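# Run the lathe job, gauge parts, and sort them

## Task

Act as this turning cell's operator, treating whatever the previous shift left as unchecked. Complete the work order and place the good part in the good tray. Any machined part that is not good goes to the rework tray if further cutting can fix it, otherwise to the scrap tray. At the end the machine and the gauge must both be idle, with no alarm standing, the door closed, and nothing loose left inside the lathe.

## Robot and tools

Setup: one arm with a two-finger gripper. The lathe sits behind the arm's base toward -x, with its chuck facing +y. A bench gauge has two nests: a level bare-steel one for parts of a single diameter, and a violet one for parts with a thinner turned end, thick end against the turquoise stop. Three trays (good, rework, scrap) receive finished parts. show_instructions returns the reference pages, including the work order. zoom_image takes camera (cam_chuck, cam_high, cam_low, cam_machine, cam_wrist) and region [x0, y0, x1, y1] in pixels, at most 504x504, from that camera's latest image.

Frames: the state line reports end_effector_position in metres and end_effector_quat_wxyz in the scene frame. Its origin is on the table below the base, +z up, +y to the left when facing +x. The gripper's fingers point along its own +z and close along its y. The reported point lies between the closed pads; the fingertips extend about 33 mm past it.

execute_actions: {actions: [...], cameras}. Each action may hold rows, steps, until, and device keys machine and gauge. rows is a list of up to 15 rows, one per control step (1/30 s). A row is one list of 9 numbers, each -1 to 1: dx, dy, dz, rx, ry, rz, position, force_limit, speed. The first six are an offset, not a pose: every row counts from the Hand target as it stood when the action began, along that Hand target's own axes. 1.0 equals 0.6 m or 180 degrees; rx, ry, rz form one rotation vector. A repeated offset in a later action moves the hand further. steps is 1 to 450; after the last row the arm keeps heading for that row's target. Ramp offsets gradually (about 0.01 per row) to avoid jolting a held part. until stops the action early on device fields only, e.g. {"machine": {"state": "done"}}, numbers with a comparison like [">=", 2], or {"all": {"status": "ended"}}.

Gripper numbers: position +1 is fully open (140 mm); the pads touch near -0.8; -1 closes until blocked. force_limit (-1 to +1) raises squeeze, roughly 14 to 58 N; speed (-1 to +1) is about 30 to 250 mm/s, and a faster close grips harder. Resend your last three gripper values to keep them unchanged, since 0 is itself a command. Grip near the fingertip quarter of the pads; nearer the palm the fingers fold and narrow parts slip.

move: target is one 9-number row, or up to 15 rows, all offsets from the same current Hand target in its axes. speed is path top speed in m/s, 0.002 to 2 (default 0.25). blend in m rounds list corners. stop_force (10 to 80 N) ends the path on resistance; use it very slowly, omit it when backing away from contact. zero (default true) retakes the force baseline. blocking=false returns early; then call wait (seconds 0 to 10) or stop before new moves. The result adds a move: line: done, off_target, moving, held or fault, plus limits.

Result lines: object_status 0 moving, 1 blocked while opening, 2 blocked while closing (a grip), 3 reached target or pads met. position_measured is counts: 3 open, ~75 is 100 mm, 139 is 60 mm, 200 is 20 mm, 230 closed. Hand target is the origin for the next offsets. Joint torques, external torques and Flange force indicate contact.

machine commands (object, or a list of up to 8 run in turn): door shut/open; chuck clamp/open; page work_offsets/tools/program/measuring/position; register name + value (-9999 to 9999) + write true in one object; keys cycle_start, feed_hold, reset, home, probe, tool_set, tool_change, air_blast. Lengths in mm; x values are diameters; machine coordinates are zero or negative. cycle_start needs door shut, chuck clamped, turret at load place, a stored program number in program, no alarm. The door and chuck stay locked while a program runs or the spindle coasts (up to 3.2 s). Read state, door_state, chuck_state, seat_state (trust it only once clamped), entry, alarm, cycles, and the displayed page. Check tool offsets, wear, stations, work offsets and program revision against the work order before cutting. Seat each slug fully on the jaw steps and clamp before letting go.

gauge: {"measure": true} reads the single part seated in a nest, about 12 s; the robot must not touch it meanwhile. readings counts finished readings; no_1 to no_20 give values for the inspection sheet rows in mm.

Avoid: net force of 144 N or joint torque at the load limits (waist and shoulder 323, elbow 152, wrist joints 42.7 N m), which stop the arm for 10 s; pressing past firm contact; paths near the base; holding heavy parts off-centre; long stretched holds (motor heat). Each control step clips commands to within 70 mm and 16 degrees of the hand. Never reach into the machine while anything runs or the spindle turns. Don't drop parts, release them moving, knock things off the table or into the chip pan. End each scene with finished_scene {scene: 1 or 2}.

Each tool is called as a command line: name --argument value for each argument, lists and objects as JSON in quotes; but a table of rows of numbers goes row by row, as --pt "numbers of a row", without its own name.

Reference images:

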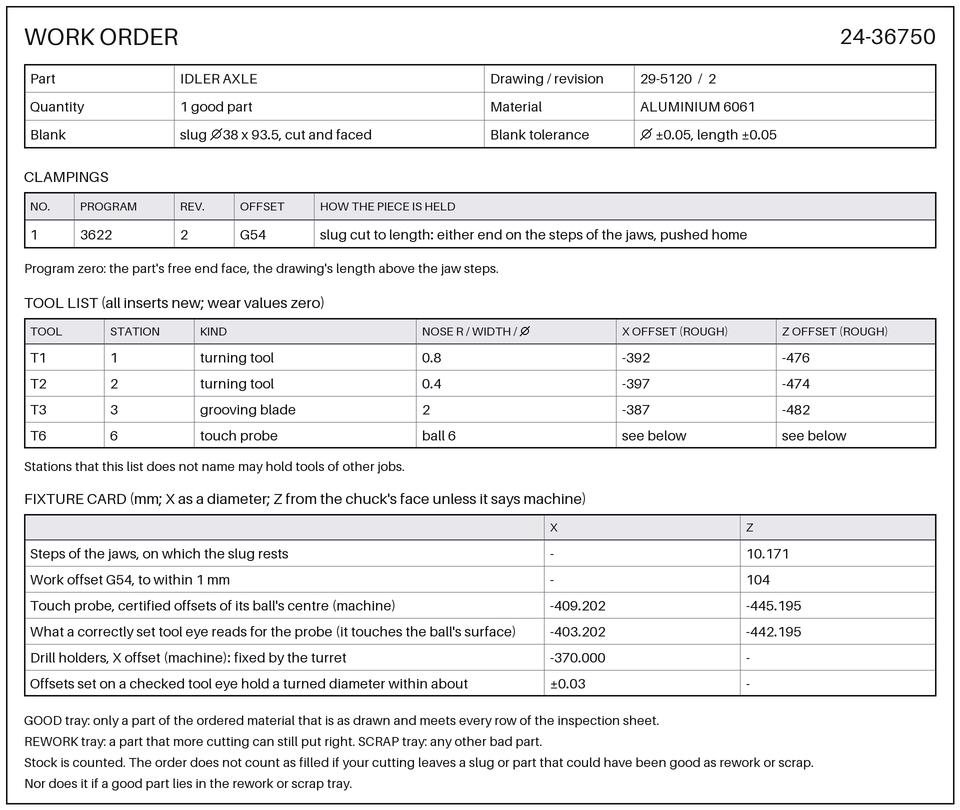

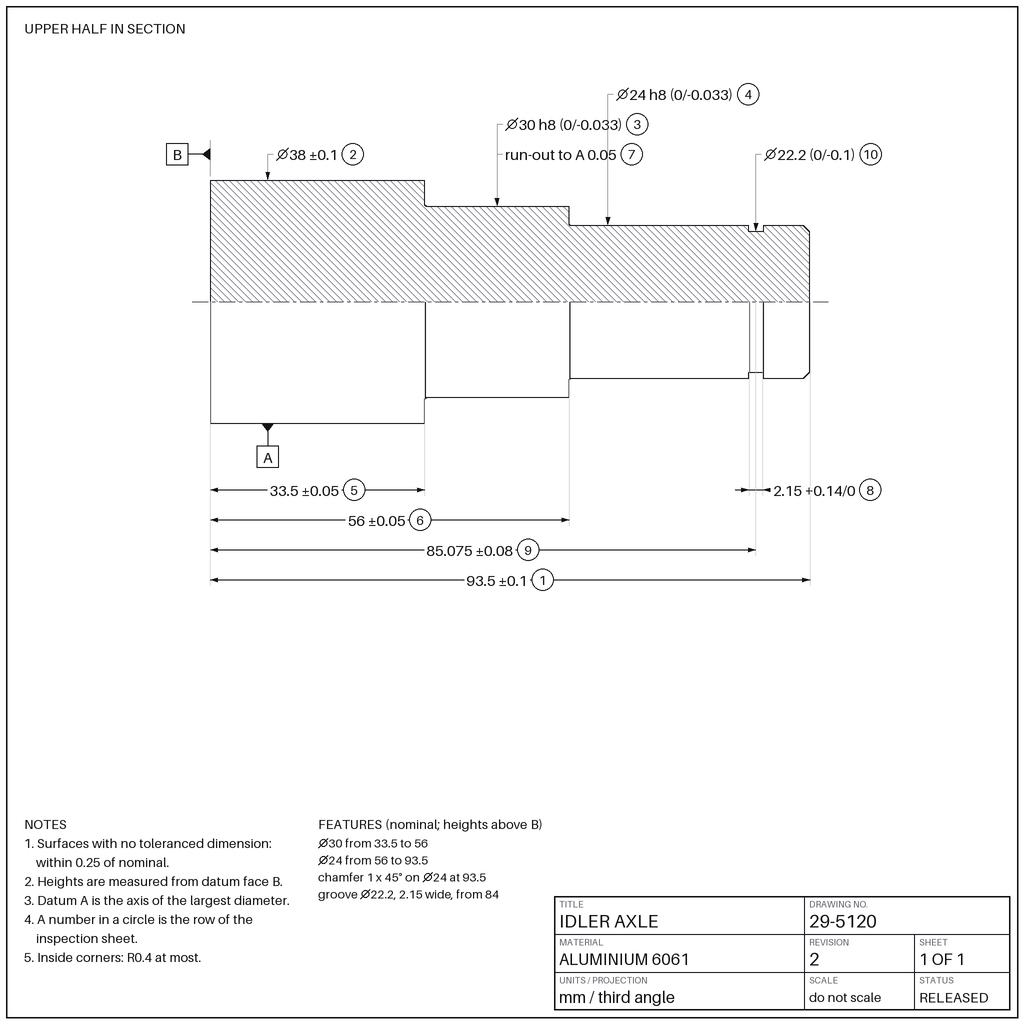

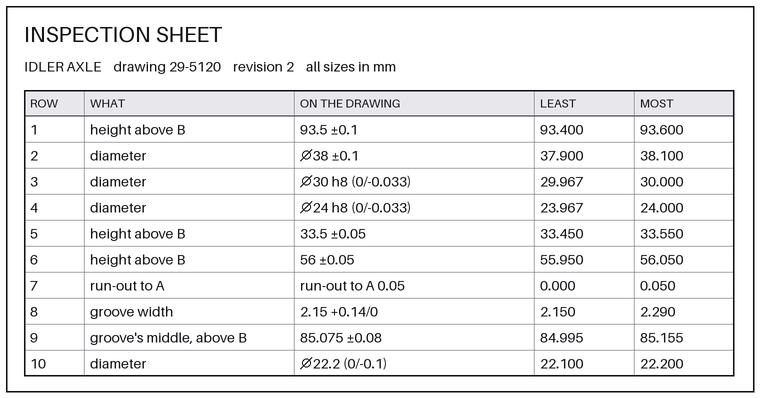

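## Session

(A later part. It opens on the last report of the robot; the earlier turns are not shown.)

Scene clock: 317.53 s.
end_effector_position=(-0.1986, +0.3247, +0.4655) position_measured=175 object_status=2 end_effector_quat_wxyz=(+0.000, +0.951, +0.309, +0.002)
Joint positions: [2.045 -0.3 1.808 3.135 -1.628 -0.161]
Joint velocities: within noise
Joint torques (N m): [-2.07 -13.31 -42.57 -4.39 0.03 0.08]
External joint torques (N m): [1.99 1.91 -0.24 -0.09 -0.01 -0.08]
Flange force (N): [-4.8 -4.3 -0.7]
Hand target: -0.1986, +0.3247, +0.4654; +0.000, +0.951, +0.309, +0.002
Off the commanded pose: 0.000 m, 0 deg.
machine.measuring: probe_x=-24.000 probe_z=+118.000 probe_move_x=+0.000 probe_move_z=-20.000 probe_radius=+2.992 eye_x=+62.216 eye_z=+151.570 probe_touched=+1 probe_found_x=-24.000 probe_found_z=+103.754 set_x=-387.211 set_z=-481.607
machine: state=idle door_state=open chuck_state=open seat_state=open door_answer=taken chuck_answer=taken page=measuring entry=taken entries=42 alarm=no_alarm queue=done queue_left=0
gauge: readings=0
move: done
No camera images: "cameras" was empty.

move --pt "0.551 -0.053 -0.058 0 0 0.28 -1 0 -1" --pt "0.735 0.771 -0.017 0 0 0.7 -1 0 -1" --speed 0.4 --blend '[0.08,0]'

Scene clock: 323.63 s.
end_effector_position=(+0.4301, +0.2099, +0.4777) position_measured=175 object_status=2 end_effector_quat_wxyz=(-0.001, +0.707, -0.707, +0.001)
Joint positions: [0.379 -0.137 1.664 3.147 -1.609 0.371]
Joint velocities: within noise
Joint torques (N m): [-3.83 -30.43 -43.22 -4.29 0.01 0.07]
External joint torques (N m): [3.72 2.71 0.42 -0.15 -0.01 -0.07]
Flange force (N): [-8.8 -0.7 0.6]
Hand target: +0.4301, +0.2099, +0.4776; -0.001, +0.707, -0.707, +0.001
Off the commanded pose: 0.000 m, 0 deg.
machine.measuring: probe_x=-24.000 probe_z=+118.000 probe_move_x=+0.000 probe_move_z=-20.000 probe_radius=+2.992 eye_x=+62.216 eye_z=+151.570 probe_touched=+1 probe_found_x=-24.000 probe_found_z=+103.754 set_x=-387.211 set_z=-481.607
machine: state=idle door_state=open chuck_state=open seat_state=open door_answer=taken chuck_answer=taken page=measuring entry=taken entries=42 alarm=no_alarm queue=done queue_left=0
gauge: readings=0
move: done

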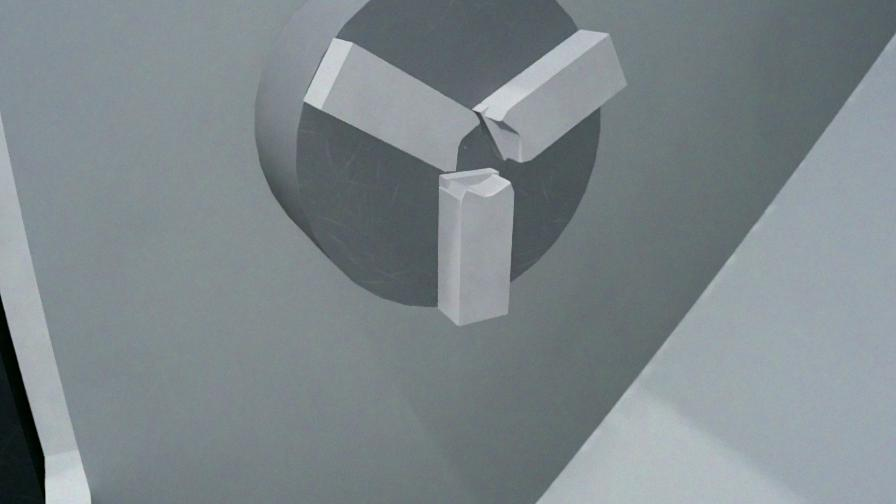

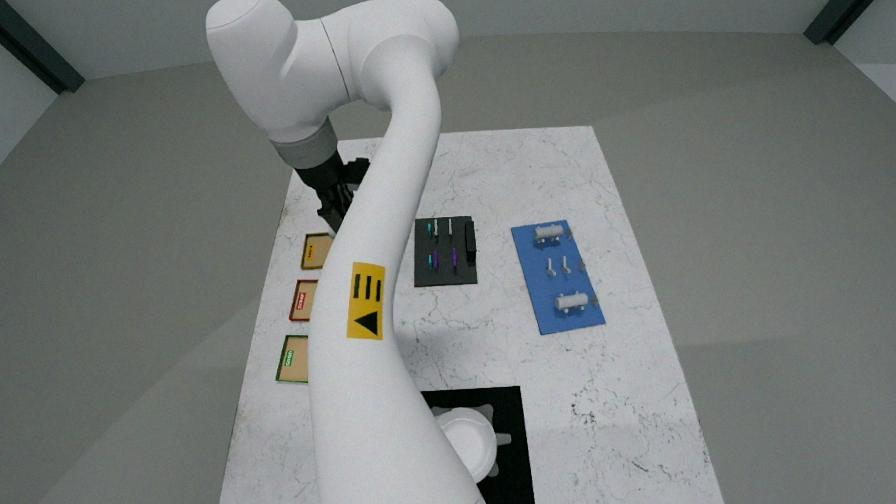

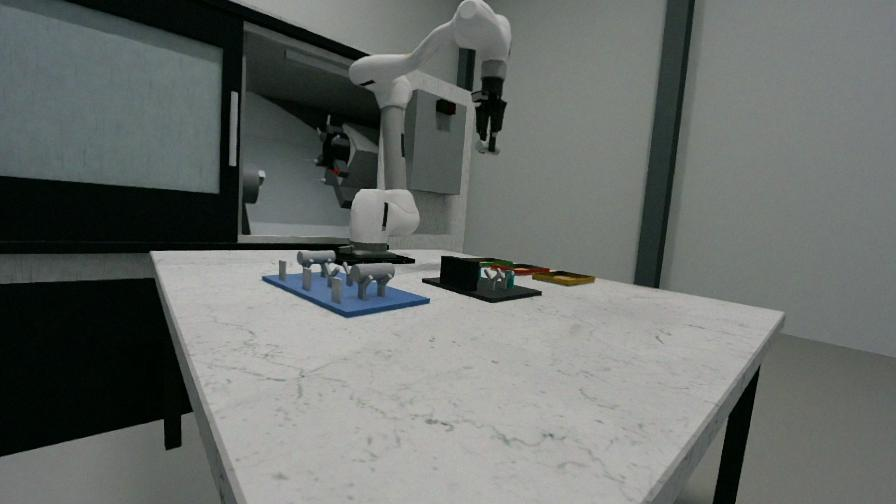

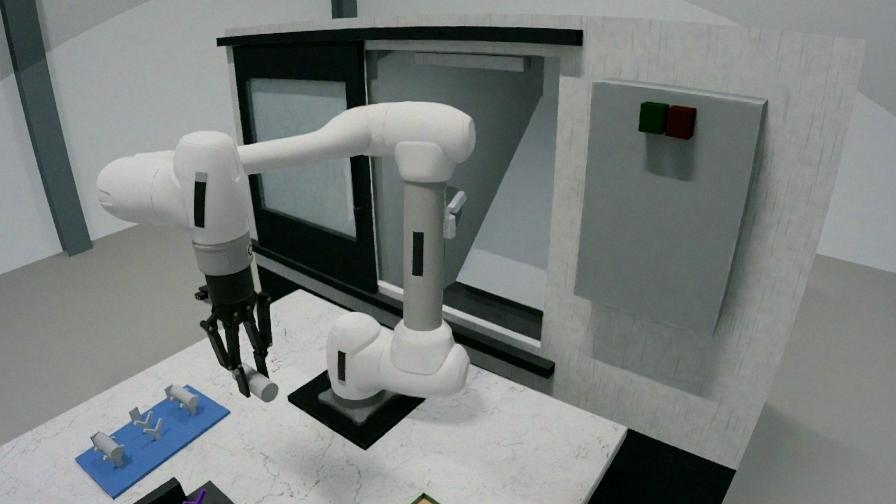

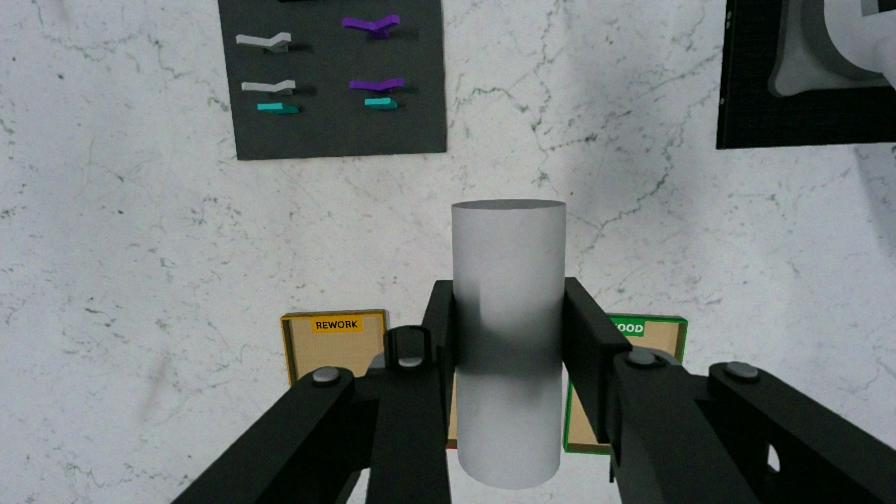

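zoom_image --camera "cam_wrist" --region '[200, 0, 460, 180]'

zoom_image --camera "cam_low" --region '[400, 230, 580, 320]'

Scaled by 1.938 from the camera's 896x504 image, which has a finer 1280x720 frame.

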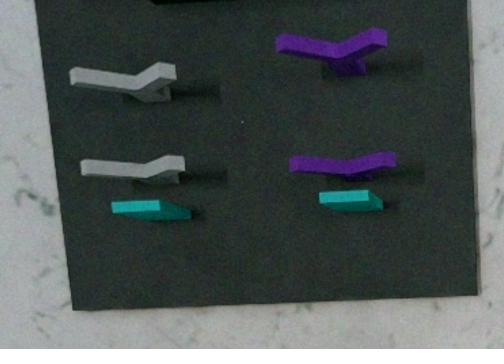

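Scaled by 2.800 from the camera's 896x504 image, which has a finer 1280x720 frame.

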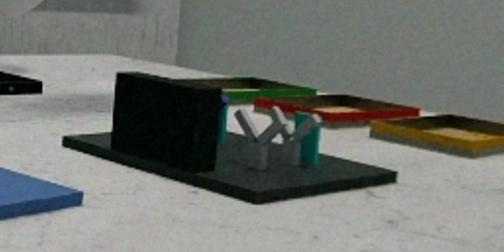

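move --target '[0.05,-0.2,0.196,0,0,0,-1,0,-1]' --speed 0.3 --cameras '["cam_wrist"]'

zoom_image --camera "cam_wrist" --region '[250, 0, 620, 250]'

Scene clock: 326.83 s.
end_effector_position=(+0.5504, +0.1799, +0.3605) position_measured=175 object_status=2 end_effector_quat_wxyz=(-0.001, +0.707, -0.707, +0.001)
Joint positions: [0.256 0.041 1.707 3.148 -1.389 0.247]
Joint velocities: within noise
Joint torques (N m): [-1.72 -48.18 -42.69 -4.19 0.07 0.09]
External joint torques (N m): [1.78 1.69 0.32 -0.18 -0.07 -0.09]
Flange force (N): [-3.5 -1.4 0.9]
Hand target: +0.5505, +0.1799, +0.3604; -0.001, +0.707, -0.707, +0.001
Off the commanded pose: 0.000 m, 0 deg.
machine.measuring: probe_x=-24.000 probe_z=+118.000 probe_move_x=+0.000 probe_move_z=-20.000 probe_radius=+2.992 eye_x=+62.216 eye_z=+151.570 probe_touched=+1 probe_found_x=-24.000 probe_found_z=+103.754 set_x=-387.211 set_z=-481.607
machine: state=idle door_state=open chuck_state=open seat_state=open door_answer=taken chuck_answer=taken page=measuring entry=taken entries=42 alarm=no_alarm queue=done queue_left=0
gauge: readings=0
move: done
Images, in order (width x height): cam_wrist 896x504.

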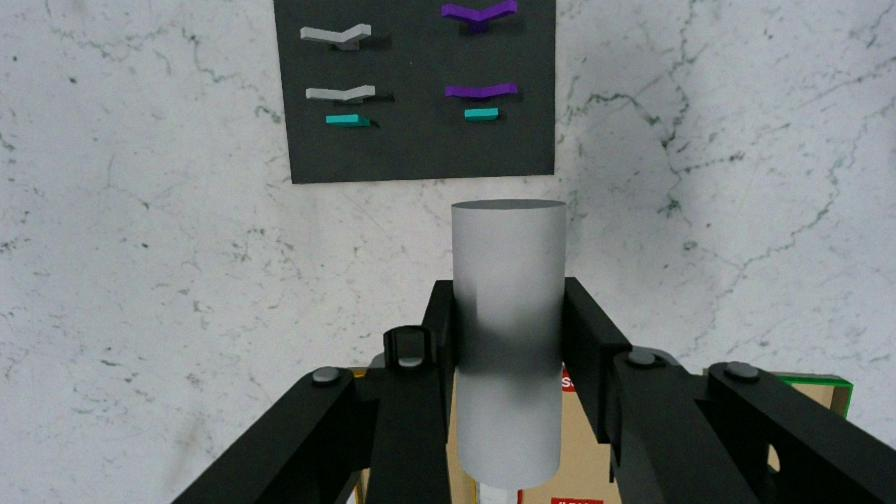

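Scaled by 1.362 from the camera's 896x504 image, which has a finer 1280x720 frame.

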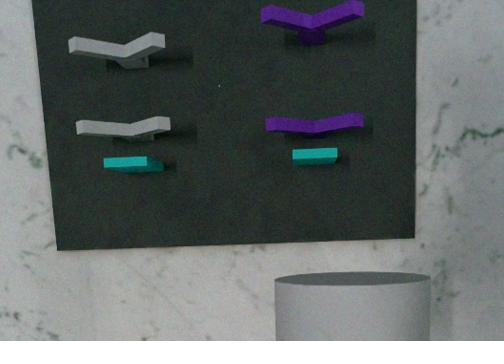

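move --target '[-0.02,-0.2167,0.1,0,0,0,-1,0,-1]' --speed 0.3 --cameras '["cam_wrist","cam_low"]'

zoom_image --camera "cam_wrist" --region '[380, 0, 680, 220]'

zoom_image --camera "cam_low" --region '[400, 130, 580, 320]'

Scene clock: 332.53 s.
end_effector_position=(+0.6807, +0.1920, +0.3009) position_measured=175 object_status=2 end_effector_quat_wxyz=(-0.001, +0.707, -0.707, +0.001)
Joint positions: [0.227 0.264 1.553 3.148 -1.319 0.218]
Joint velocities: within noise
Joint torques (N m): [-1.5 -72.65 -41.98 -4.14 0.06 0.1]
External joint torques (N m): [1.85 3.86 0.35 -0.15 -0.05 -0.1]
Flange force (N): [-3.8 -4.6 1.9]
Hand target: +0.6807, +0.1920, +0.3008; -0.001, +0.707, -0.707, +0.001
Off the commanded pose: 0.000 m, 0 deg.
machine.measuring: probe_x=-24.000 probe_z=+118.000 probe_move_x=+0.000 probe_move_z=-20.000 probe_radius=+2.992 eye_x=+62.216 eye_z=+151.570 probe_touched=+1 probe_found_x=-24.000 probe_found_z=+103.754 set_x=-387.211 set_z=-481.607
machine: state=idle door_state=open chuck_state=open seat_state=open door_answer=taken chuck_answer=taken page=measuring entry=taken entries=42 alarm=no_alarm queue=done queue_left=0
gauge: readings=0
move: done
Images, in order (width x height): cam_low 896x504, cam_wrist 896x504.

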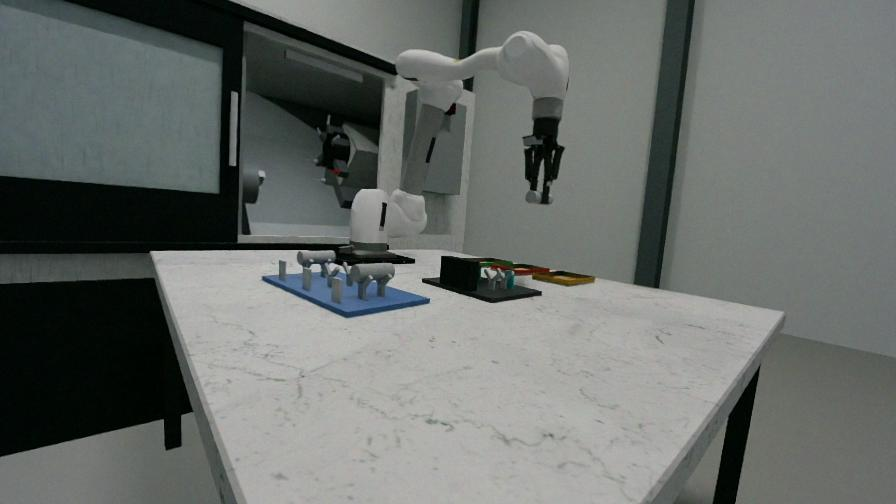

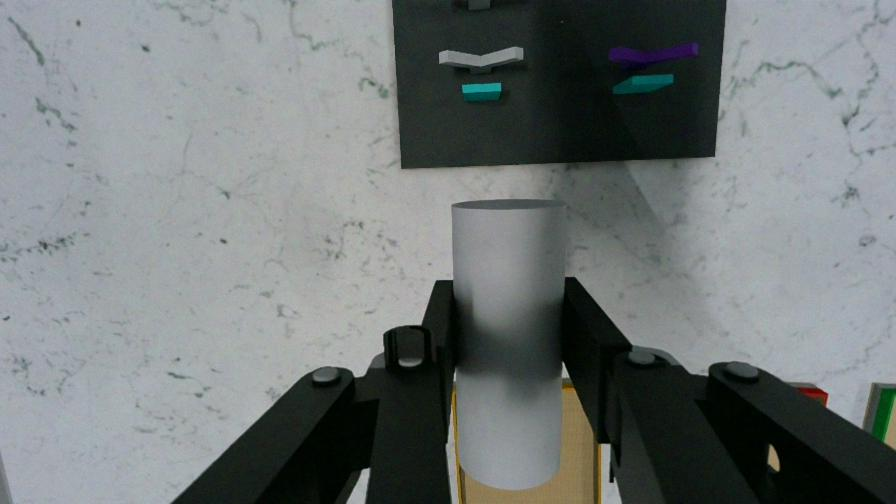

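Scaled by 1.680 from the camera's 896x504 image, which has a finer 1280x720 frame.

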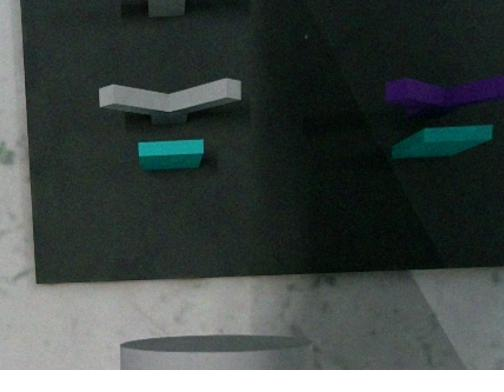

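Scaled by 2.653 from the camera's 896x504 image, which has a finer 1280x720 frame.

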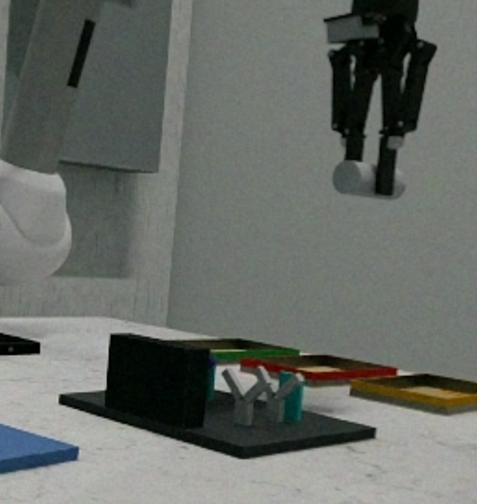

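move --target '[0.0,-0.019,0.1667,0,0,0,-1,0,-1]' --speed 0.25 --cameras '["cam_wrist","cam_low"]'

zoom_image --camera "cam_wrist" --region '[380, 0, 680, 220]'

zoom_image --camera "cam_low" --region '[400, 150, 600, 320]'

Scene clock: 339.00 s.
end_effector_position=(+0.6924, +0.1920, +0.2009) position_measured=175 object_status=2 end_effector_quat_wxyz=(-0.001, +0.707, -0.707, +0.001)
Joint positions: [0.225 0.334 1.649 3.149 -1.154 0.215]
Joint velocities: within noise
Joint torques (N m): [-1.76 -77.28 -39.65 -3.94 0.09 0.07]
External joint torques (N m): [2.06 3.9 0.31 -0.12 -0.08 -0.07]
Flange force (N): [-4.1 -4.4 2.8]
Hand target: +0.6924, +0.1920, +0.2008; -0.001, +0.707, -0.707, +0.001
Off the commanded pose: 0.000 m, 0 deg.
machine.measuring: probe_x=-24.000 probe_z=+118.000 probe_move_x=+0.000 probe_move_z=-20.000 probe_radius=+2.992 eye_x=+62.216 eye_z=+151.570 probe_touched=+1 probe_found_x=-24.000 probe_found_z=+103.754 set_x=-387.211 set_z=-481.607
machine: state=idle door_state=open chuck_state=open seat_state=open door_answer=taken chuck_answer=taken page=measuring entry=taken entries=42 alarm=no_alarm queue=done queue_left=0
gauge: readings=0
move: done
Images, in order (width x height): cam_low 896x504, cam_wrist 896x504.

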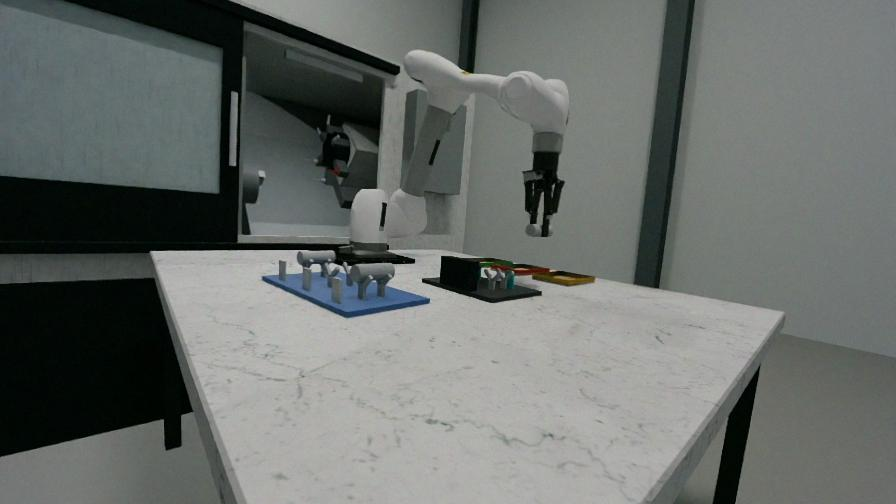

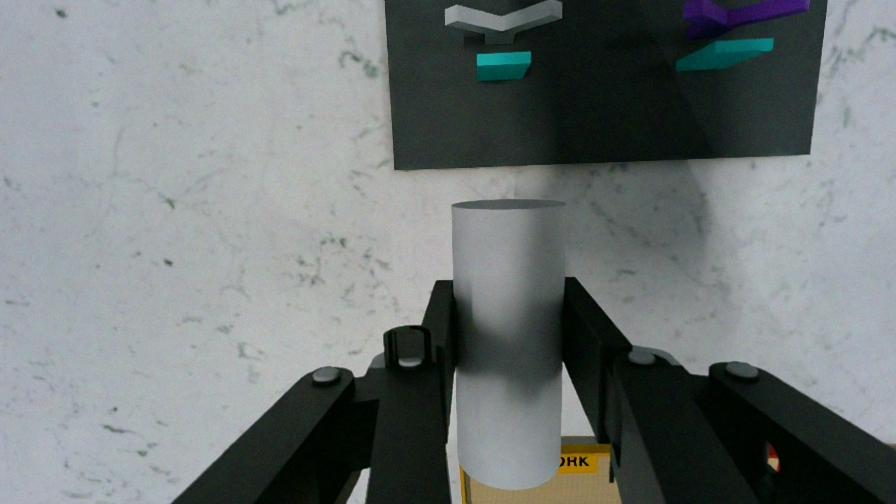

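Scaled by 1.680 from the camera's 896x504 image, which has a finer 1280x720 frame.

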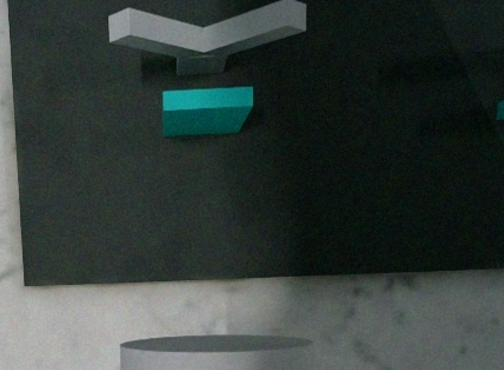

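Scaled by 2.520 from the camera's 896x504 image, which has a finer 1280x720 frame.

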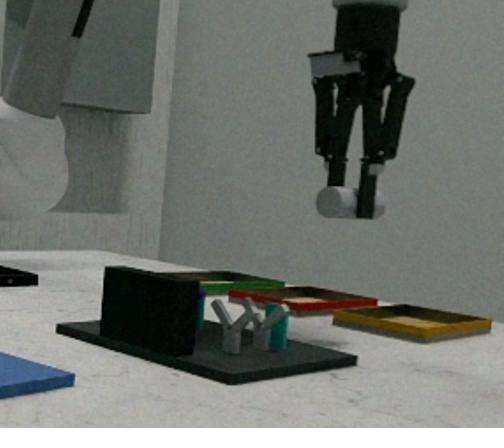

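move --pt "0.1 0.0 -0.1667 0 0 0.5 -1 0 -1" --pt "0.27 0.0023 -0.1667 0 0 0.99 -1 0 -1" --speed 0.3 --cameras '["cam_wrist","cam_low"]'

Scene clock: 347.53 s.
end_effector_position=(+0.6908, +0.0300, +0.3008) position_measured=175 object_status=2 end_effector_quat_wxyz=(+0.001, +0.696, +0.718, +0.001)
Joint positions: [-0.006 0.242 1.585 3.149 -1.312 3.095]
Joint velocities: within noise
Joint torques (N m): [-1.54 -68.9 -41.71 -4.01 0.13 0.05]
External joint torques (N m): [1.62 2.56 0.2 -0.18 -0.12 -0.05]
Flange force (N): [2.3 3.8 1.1]
Hand target: +0.6908, +0.0300, +0.3008; +0.001, +0.696, +0.718, +0.001
Off the commanded pose: 0.000 m, 0 deg.
machine.measuring: probe_x=-24.000 probe_z=+118.000 probe_move_x=+0.000 probe_move_z=-20.000 probe_radius=+2.992 eye_x=+62.216 eye_z=+151.570 probe_touched=+1 probe_found_x=-24.000 probe_found_z=+103.754 set_x=-387.211 set_z=-481.607
machine: state=idle door_state=open chuck_state=open seat_state=open door_answer=taken chuck_answer=taken page=measuring entry=taken entries=42 alarm=no_alarm queue=done queue_left=0
gauge: readings=0
move: done
Images, in order (width x height): cam_low 896x504, cam_wrist 896x504.

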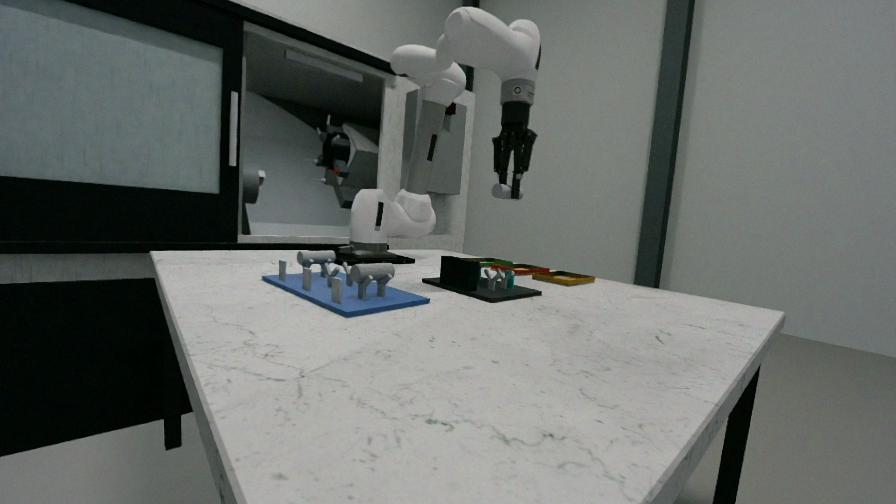

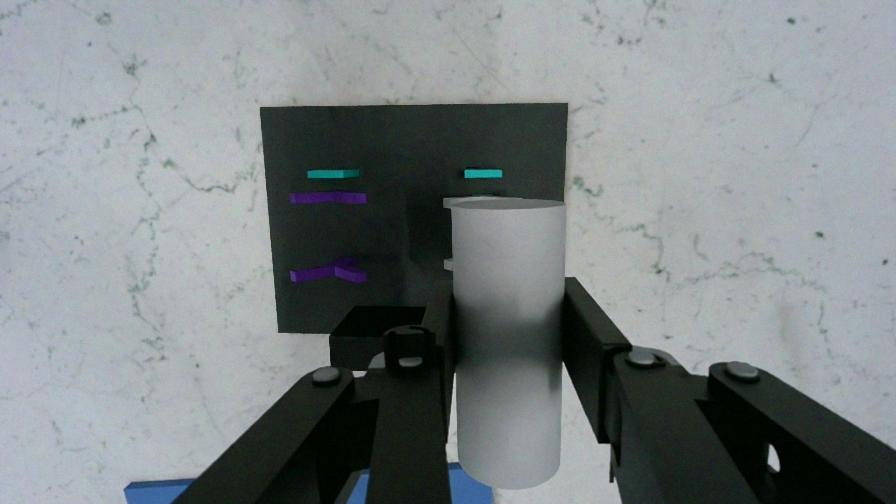

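move --target '[0.0,-0.006,0.27,0,0,0.0025,-1,0,-1]' --speed 0.2 --cameras '["cam_wrist","cam_low"]'

zoom_image --camera "cam_wrist" --region '[330, 0, 680, 300]'

zoom_image --camera "cam_low" --region '[400, 180, 570, 320]'

Scene clock: 352.27 s.
end_effector_position=(+0.6877, +0.0299, +0.1389) position_measured=175 object_status=2 end_effector_quat_wxyz=(+0.001, +0.699, +0.715, +0.001)
Joint positions: [-0.005 0.339 1.769 3.15 -1.03 3.102]
Joint velocities: within noise
Joint torques (N m): [-1.76 -73.73 -37.58 -3.54 0.03 0.07]
External joint torques (N m): [1.94 1.88 0.57 -0.18 -0.02 -0.07]
Flange force (N): [2.7 1.6 2.1]
Hand target: +0.6877, +0.0299, +0.1388; +0.001, +0.699, +0.715, +0.001
Off the commanded pose: 0.000 m, 0 deg.
machine.measuring: probe_x=-24.000 probe_z=+118.000 probe_move_x=+0.000 probe_move_z=-20.000 probe_radius=+2.992 eye_x=+62.216 eye_z=+151.570 probe_touched=+1 probe_found_x=-24.000 probe_found_z=+103.754 set_x=-387.211 set_z=-481.607
machine: state=idle door_state=open chuck_state=open seat_state=open door_answer=taken chuck_answer=taken page=measuring entry=taken entries=42 alarm=no_alarm queue=done queue_left=0
gauge: readings=0
move: done
Images, in order (width x height): cam_low 896x504, cam_wrist 896x504.

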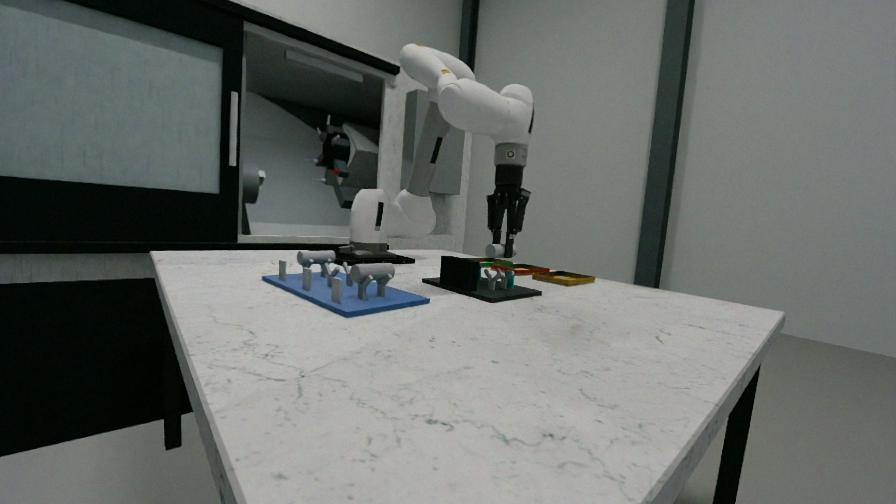

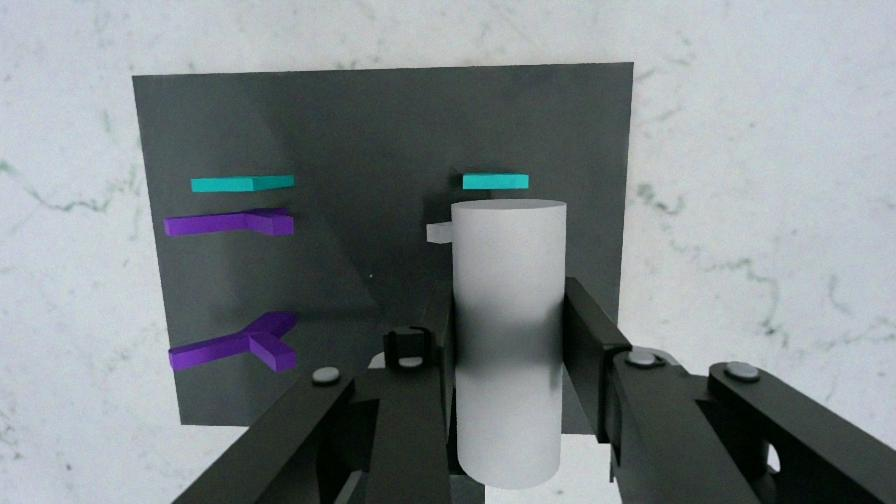

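Scaled by 1.440 from the camera's 896x504 image, which has a finer 1280x720 frame.

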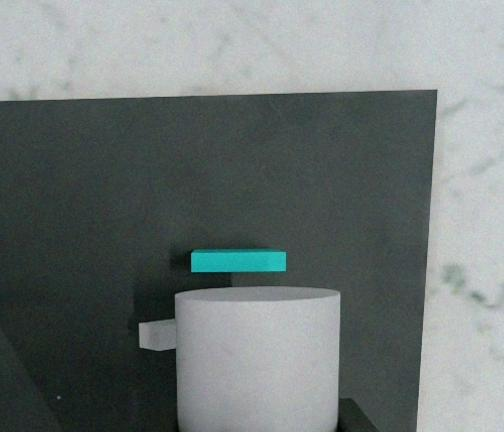

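Scaled by 2.965 from the camera's 896x504 image, which has a finer 1280x720 frame.

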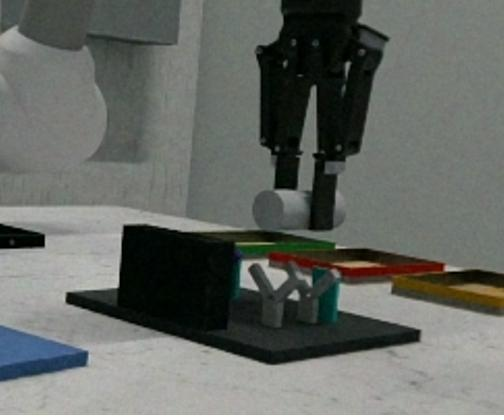

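move --target '[0.0103,0,0.05,0,0,0,-1,0,-1]' --speed 0.1 --cameras '["cam_wrist","cam_low"]'

move --target '[0,0,0.065,0,0,0,-1,0,-1]' --speed 0.008 --stop_force 10 --cameras '["cam_wrist","cam_low"]'

zoom_image --camera "cam_low" --region '[420, 200, 570, 320]'

Scene clock: 354.53 s.
end_effector_position=(+0.6876, +0.0360, +0.1089) position_measured=175 object_status=2 end_effector_quat_wxyz=(+0.001, +0.699, +0.715, +0.001)
Joint positions: [0.005 0.365 1.794 3.15 -0.979 3.111]
Joint velocities: within noise
Joint torques (N m): [-1.08 -75.91 -35.64 -3.49 -0.17 0.02]
External joint torques (N m): [1.21 2.91 -0.08 -0.11 0.18 -0.02]
Flange force (N): [1.8 4.1 2.9]
Hand target: +0.6876, +0.0360, +0.1088; +0.001, +0.699, +0.715, +0.001
Off the commanded pose: 0.000 m, 0 deg.
machine.measuring: probe_x=-24.000 probe_z=+118.000 probe_move_x=+0.000 probe_move_z=-20.000 probe_radius=+2.992 eye_x=+62.216 eye_z=+151.570 probe_touched=+1 probe_found_x=-24.000 probe_found_z=+103.754 set_x=-387.211 set_z=-481.607
machine: state=idle door_state=open chuck_state=open seat_state=open door_answer=taken chuck_answer=taken page=measuring entry=taken entries=42 alarm=no_alarm queue=done queue_left=0
gauge: readings=0
move: done
Images, in order (width x height): cam_low 896x504, cam_wrist 896x504.

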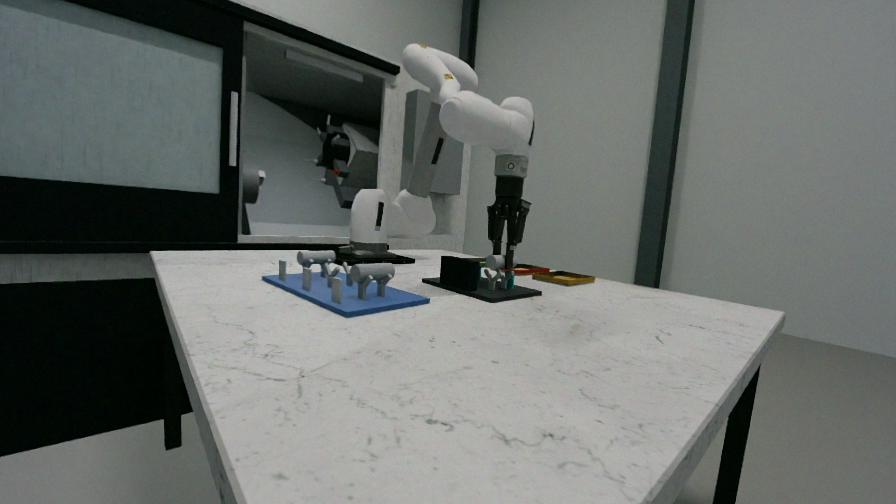

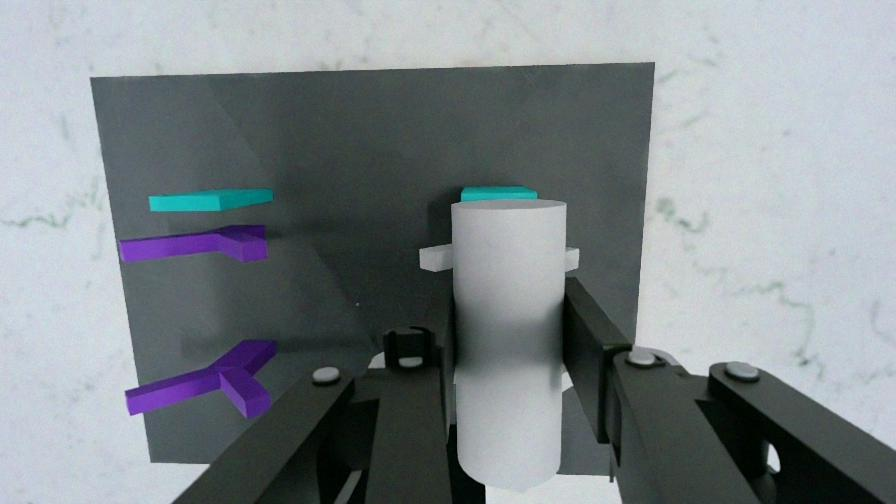

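Scene clock: 356.97 s.
end_effector_position=(+0.6877, +0.0360, +0.0941) position_measured=175 object_status=2 end_effector_quat_wxyz=(+0.001, +0.699, +0.715, +0.001)
Joint positions: [0.005 0.379 1.805 3.151 -0.954 3.11]
Joint velocities: within noise
Joint torques (N m): [1.55 -57.42 -26.17 -2.2 2.05 -0.12]
External joint torques (N m): [-1.22 -16.68 -9.04 -1.34 -2.04 0.12]
Flange force (N): [-1.5 -2.8 -26.3]
Hand target: +0.6877, +0.0360, +0.0941; +0.001, +0.699, +0.715, +0.001 (not the last commanded pose)
Off the commanded pose: 0.024 m, 0 deg.
machine.measuring: probe_x=-24.000 probe_z=+118.000 probe_move_x=+0.000 probe_move_z=-20.000 probe_radius=+2.992 eye_x=+62.216 eye_z=+151.570 probe_touched=+1 probe_found_x=-24.000 probe_found_z=+103.754 set_x=-387.211 set_z=-481.607
machine: state=idle door_state=open chuck_state=open seat_state=open door_answer=taken chuck_answer=taken page=measuring entry=taken entries=42 alarm=no_alarm queue=done queue_left=0
gauge: readings=0
move: contact
Images, in order (width x height): cam_low 896x504, cam_wrist 896x504.

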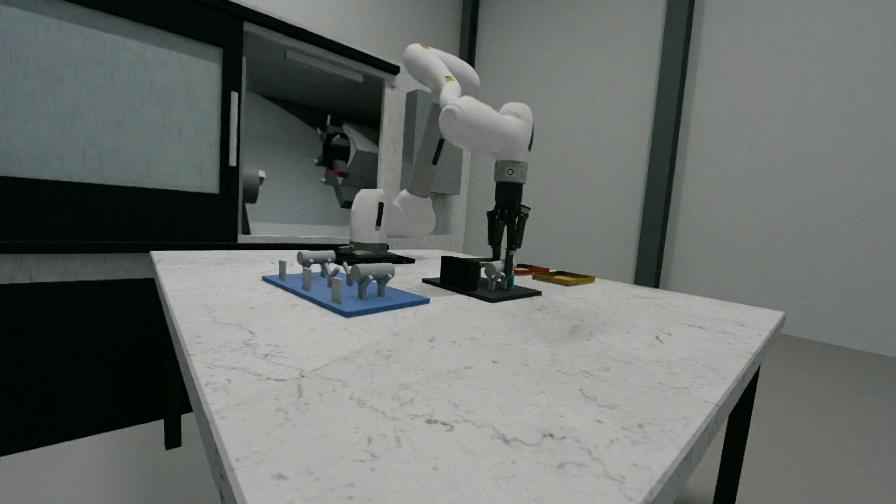

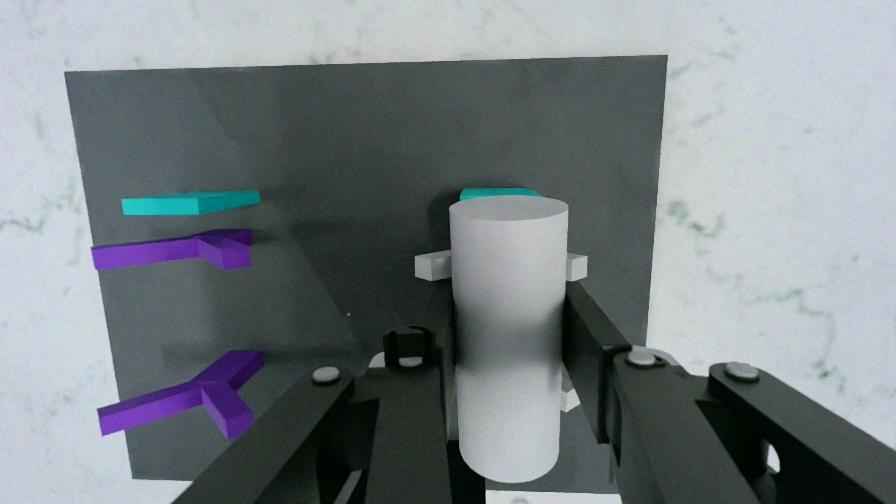

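Scaled by 3.360 from the camera's 896x504 image, which has a finer 1280x720 frame.

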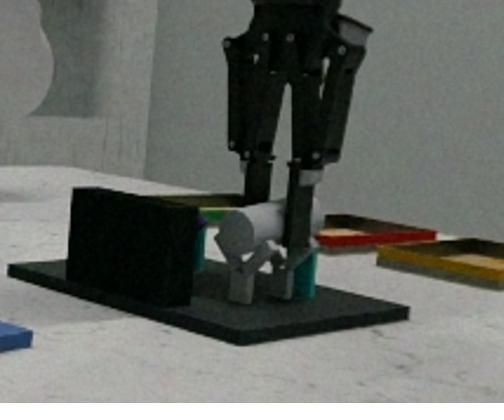

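move --pt "0 0 -0.006 0 0 0 -1 0 -1" --pt "0 -0.004 -0.006 0 0 0 -1 0 -1" --speed 0.03 --cameras '[]'

move --target '[0,0,0.04,0,0,0,-1,0,-1]' --speed 0.005 --stop_force 10 --cameras '["cam_wrist"]'

Scene clock: 359.13 s.
end_effector_position=(+0.6853, +0.0361, +0.0977) position_measured=175 object_status=2 end_effector_quat_wxyz=(+0.001, +0.699, +0.716, +0.001)
Joint positions: [0.005 0.373 1.807 3.151 -0.958 3.11]
Joint velocities: within noise
Joint torques (N m): [0.02 -75.38 -34.37 -2.9 -0.47 -0.04]
External joint torques (N m): [0.18 2.03 -0.93 -0.65 0.48 0.04]
Flange force (N): [0.4 4.3 2.0]
Hand target: +0.6853, +0.0360, +0.0977; +0.001, +0.699, +0.715, +0.001
Off the commanded pose: 0.000 m, 0 deg.
machine.measuring: probe_x=-24.000 probe_z=+118.000 probe_move_x=+0.000 probe_move_z=-20.000 probe_radius=+2.992 eye_x=+62.216 eye_z=+151.570 probe_touched=+1 probe_found_x=-24.000 probe_found_z=+103.754 set_x=-387.211 set_z=-481.607
machine: state=idle door_state=open chuck_state=open seat_state=open door_answer=taken chuck_answer=taken page=measuring entry=taken entries=42 alarm=no_alarm queue=done queue_left=0
gauge: readings=0
move: done
No camera images: "cameras" was empty.

Scene clock: 360.67 s.
end_effector_position=(+0.6853, +0.0360, +0.0930) position_measured=175 object_status=2 end_effector_quat_wxyz=(+0.001, +0.699, +0.715, +0.001)
Joint positions: [0.005 0.377 1.811 3.151 -0.95 3.11]
Joint velocities: within noise
Joint torques (N m): [1.64 -60.22 -27.44 -2.42 1.23 -0.03]
External joint torques (N m): [-1.27 -13.74 -7.72 -1.12 -1.21 0.03]
Flange force (N): [-1.7 -2.1 -21.1]
Hand target: +0.6853, +0.0360, +0.0930; +0.001, +0.699, +0.715, +0.001 (not the last commanded pose)
Off the commanded pose: 0.019 m, 0 deg.
machine.measuring: probe_x=-24.000 probe_z=+118.000 probe_move_x=+0.000 probe_move_z=-20.000 probe_radius=+2.992 eye_x=+62.216 eye_z=+151.570 probe_touched=+1 probe_found_x=-24.000 probe_found_z=+103.754 set_x=-387.211 set_z=-481.607
machine: state=idle door_state=open chuck_state=open seat_state=open door_answer=taken chuck_answer=taken page=measuring entry=taken entries=42 alarm=no_alarm queue=done queue_left=0
gauge: readings=0
move: contact
Images, in order (width x height): cam_wrist 896x504.

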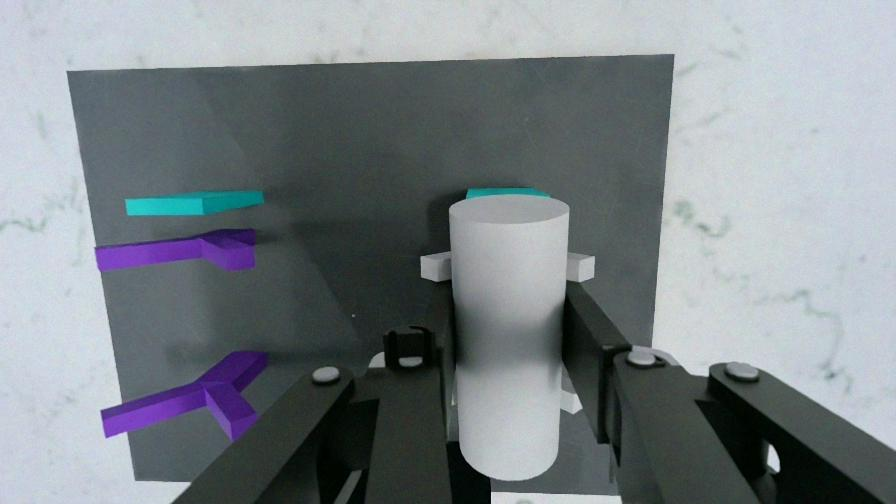

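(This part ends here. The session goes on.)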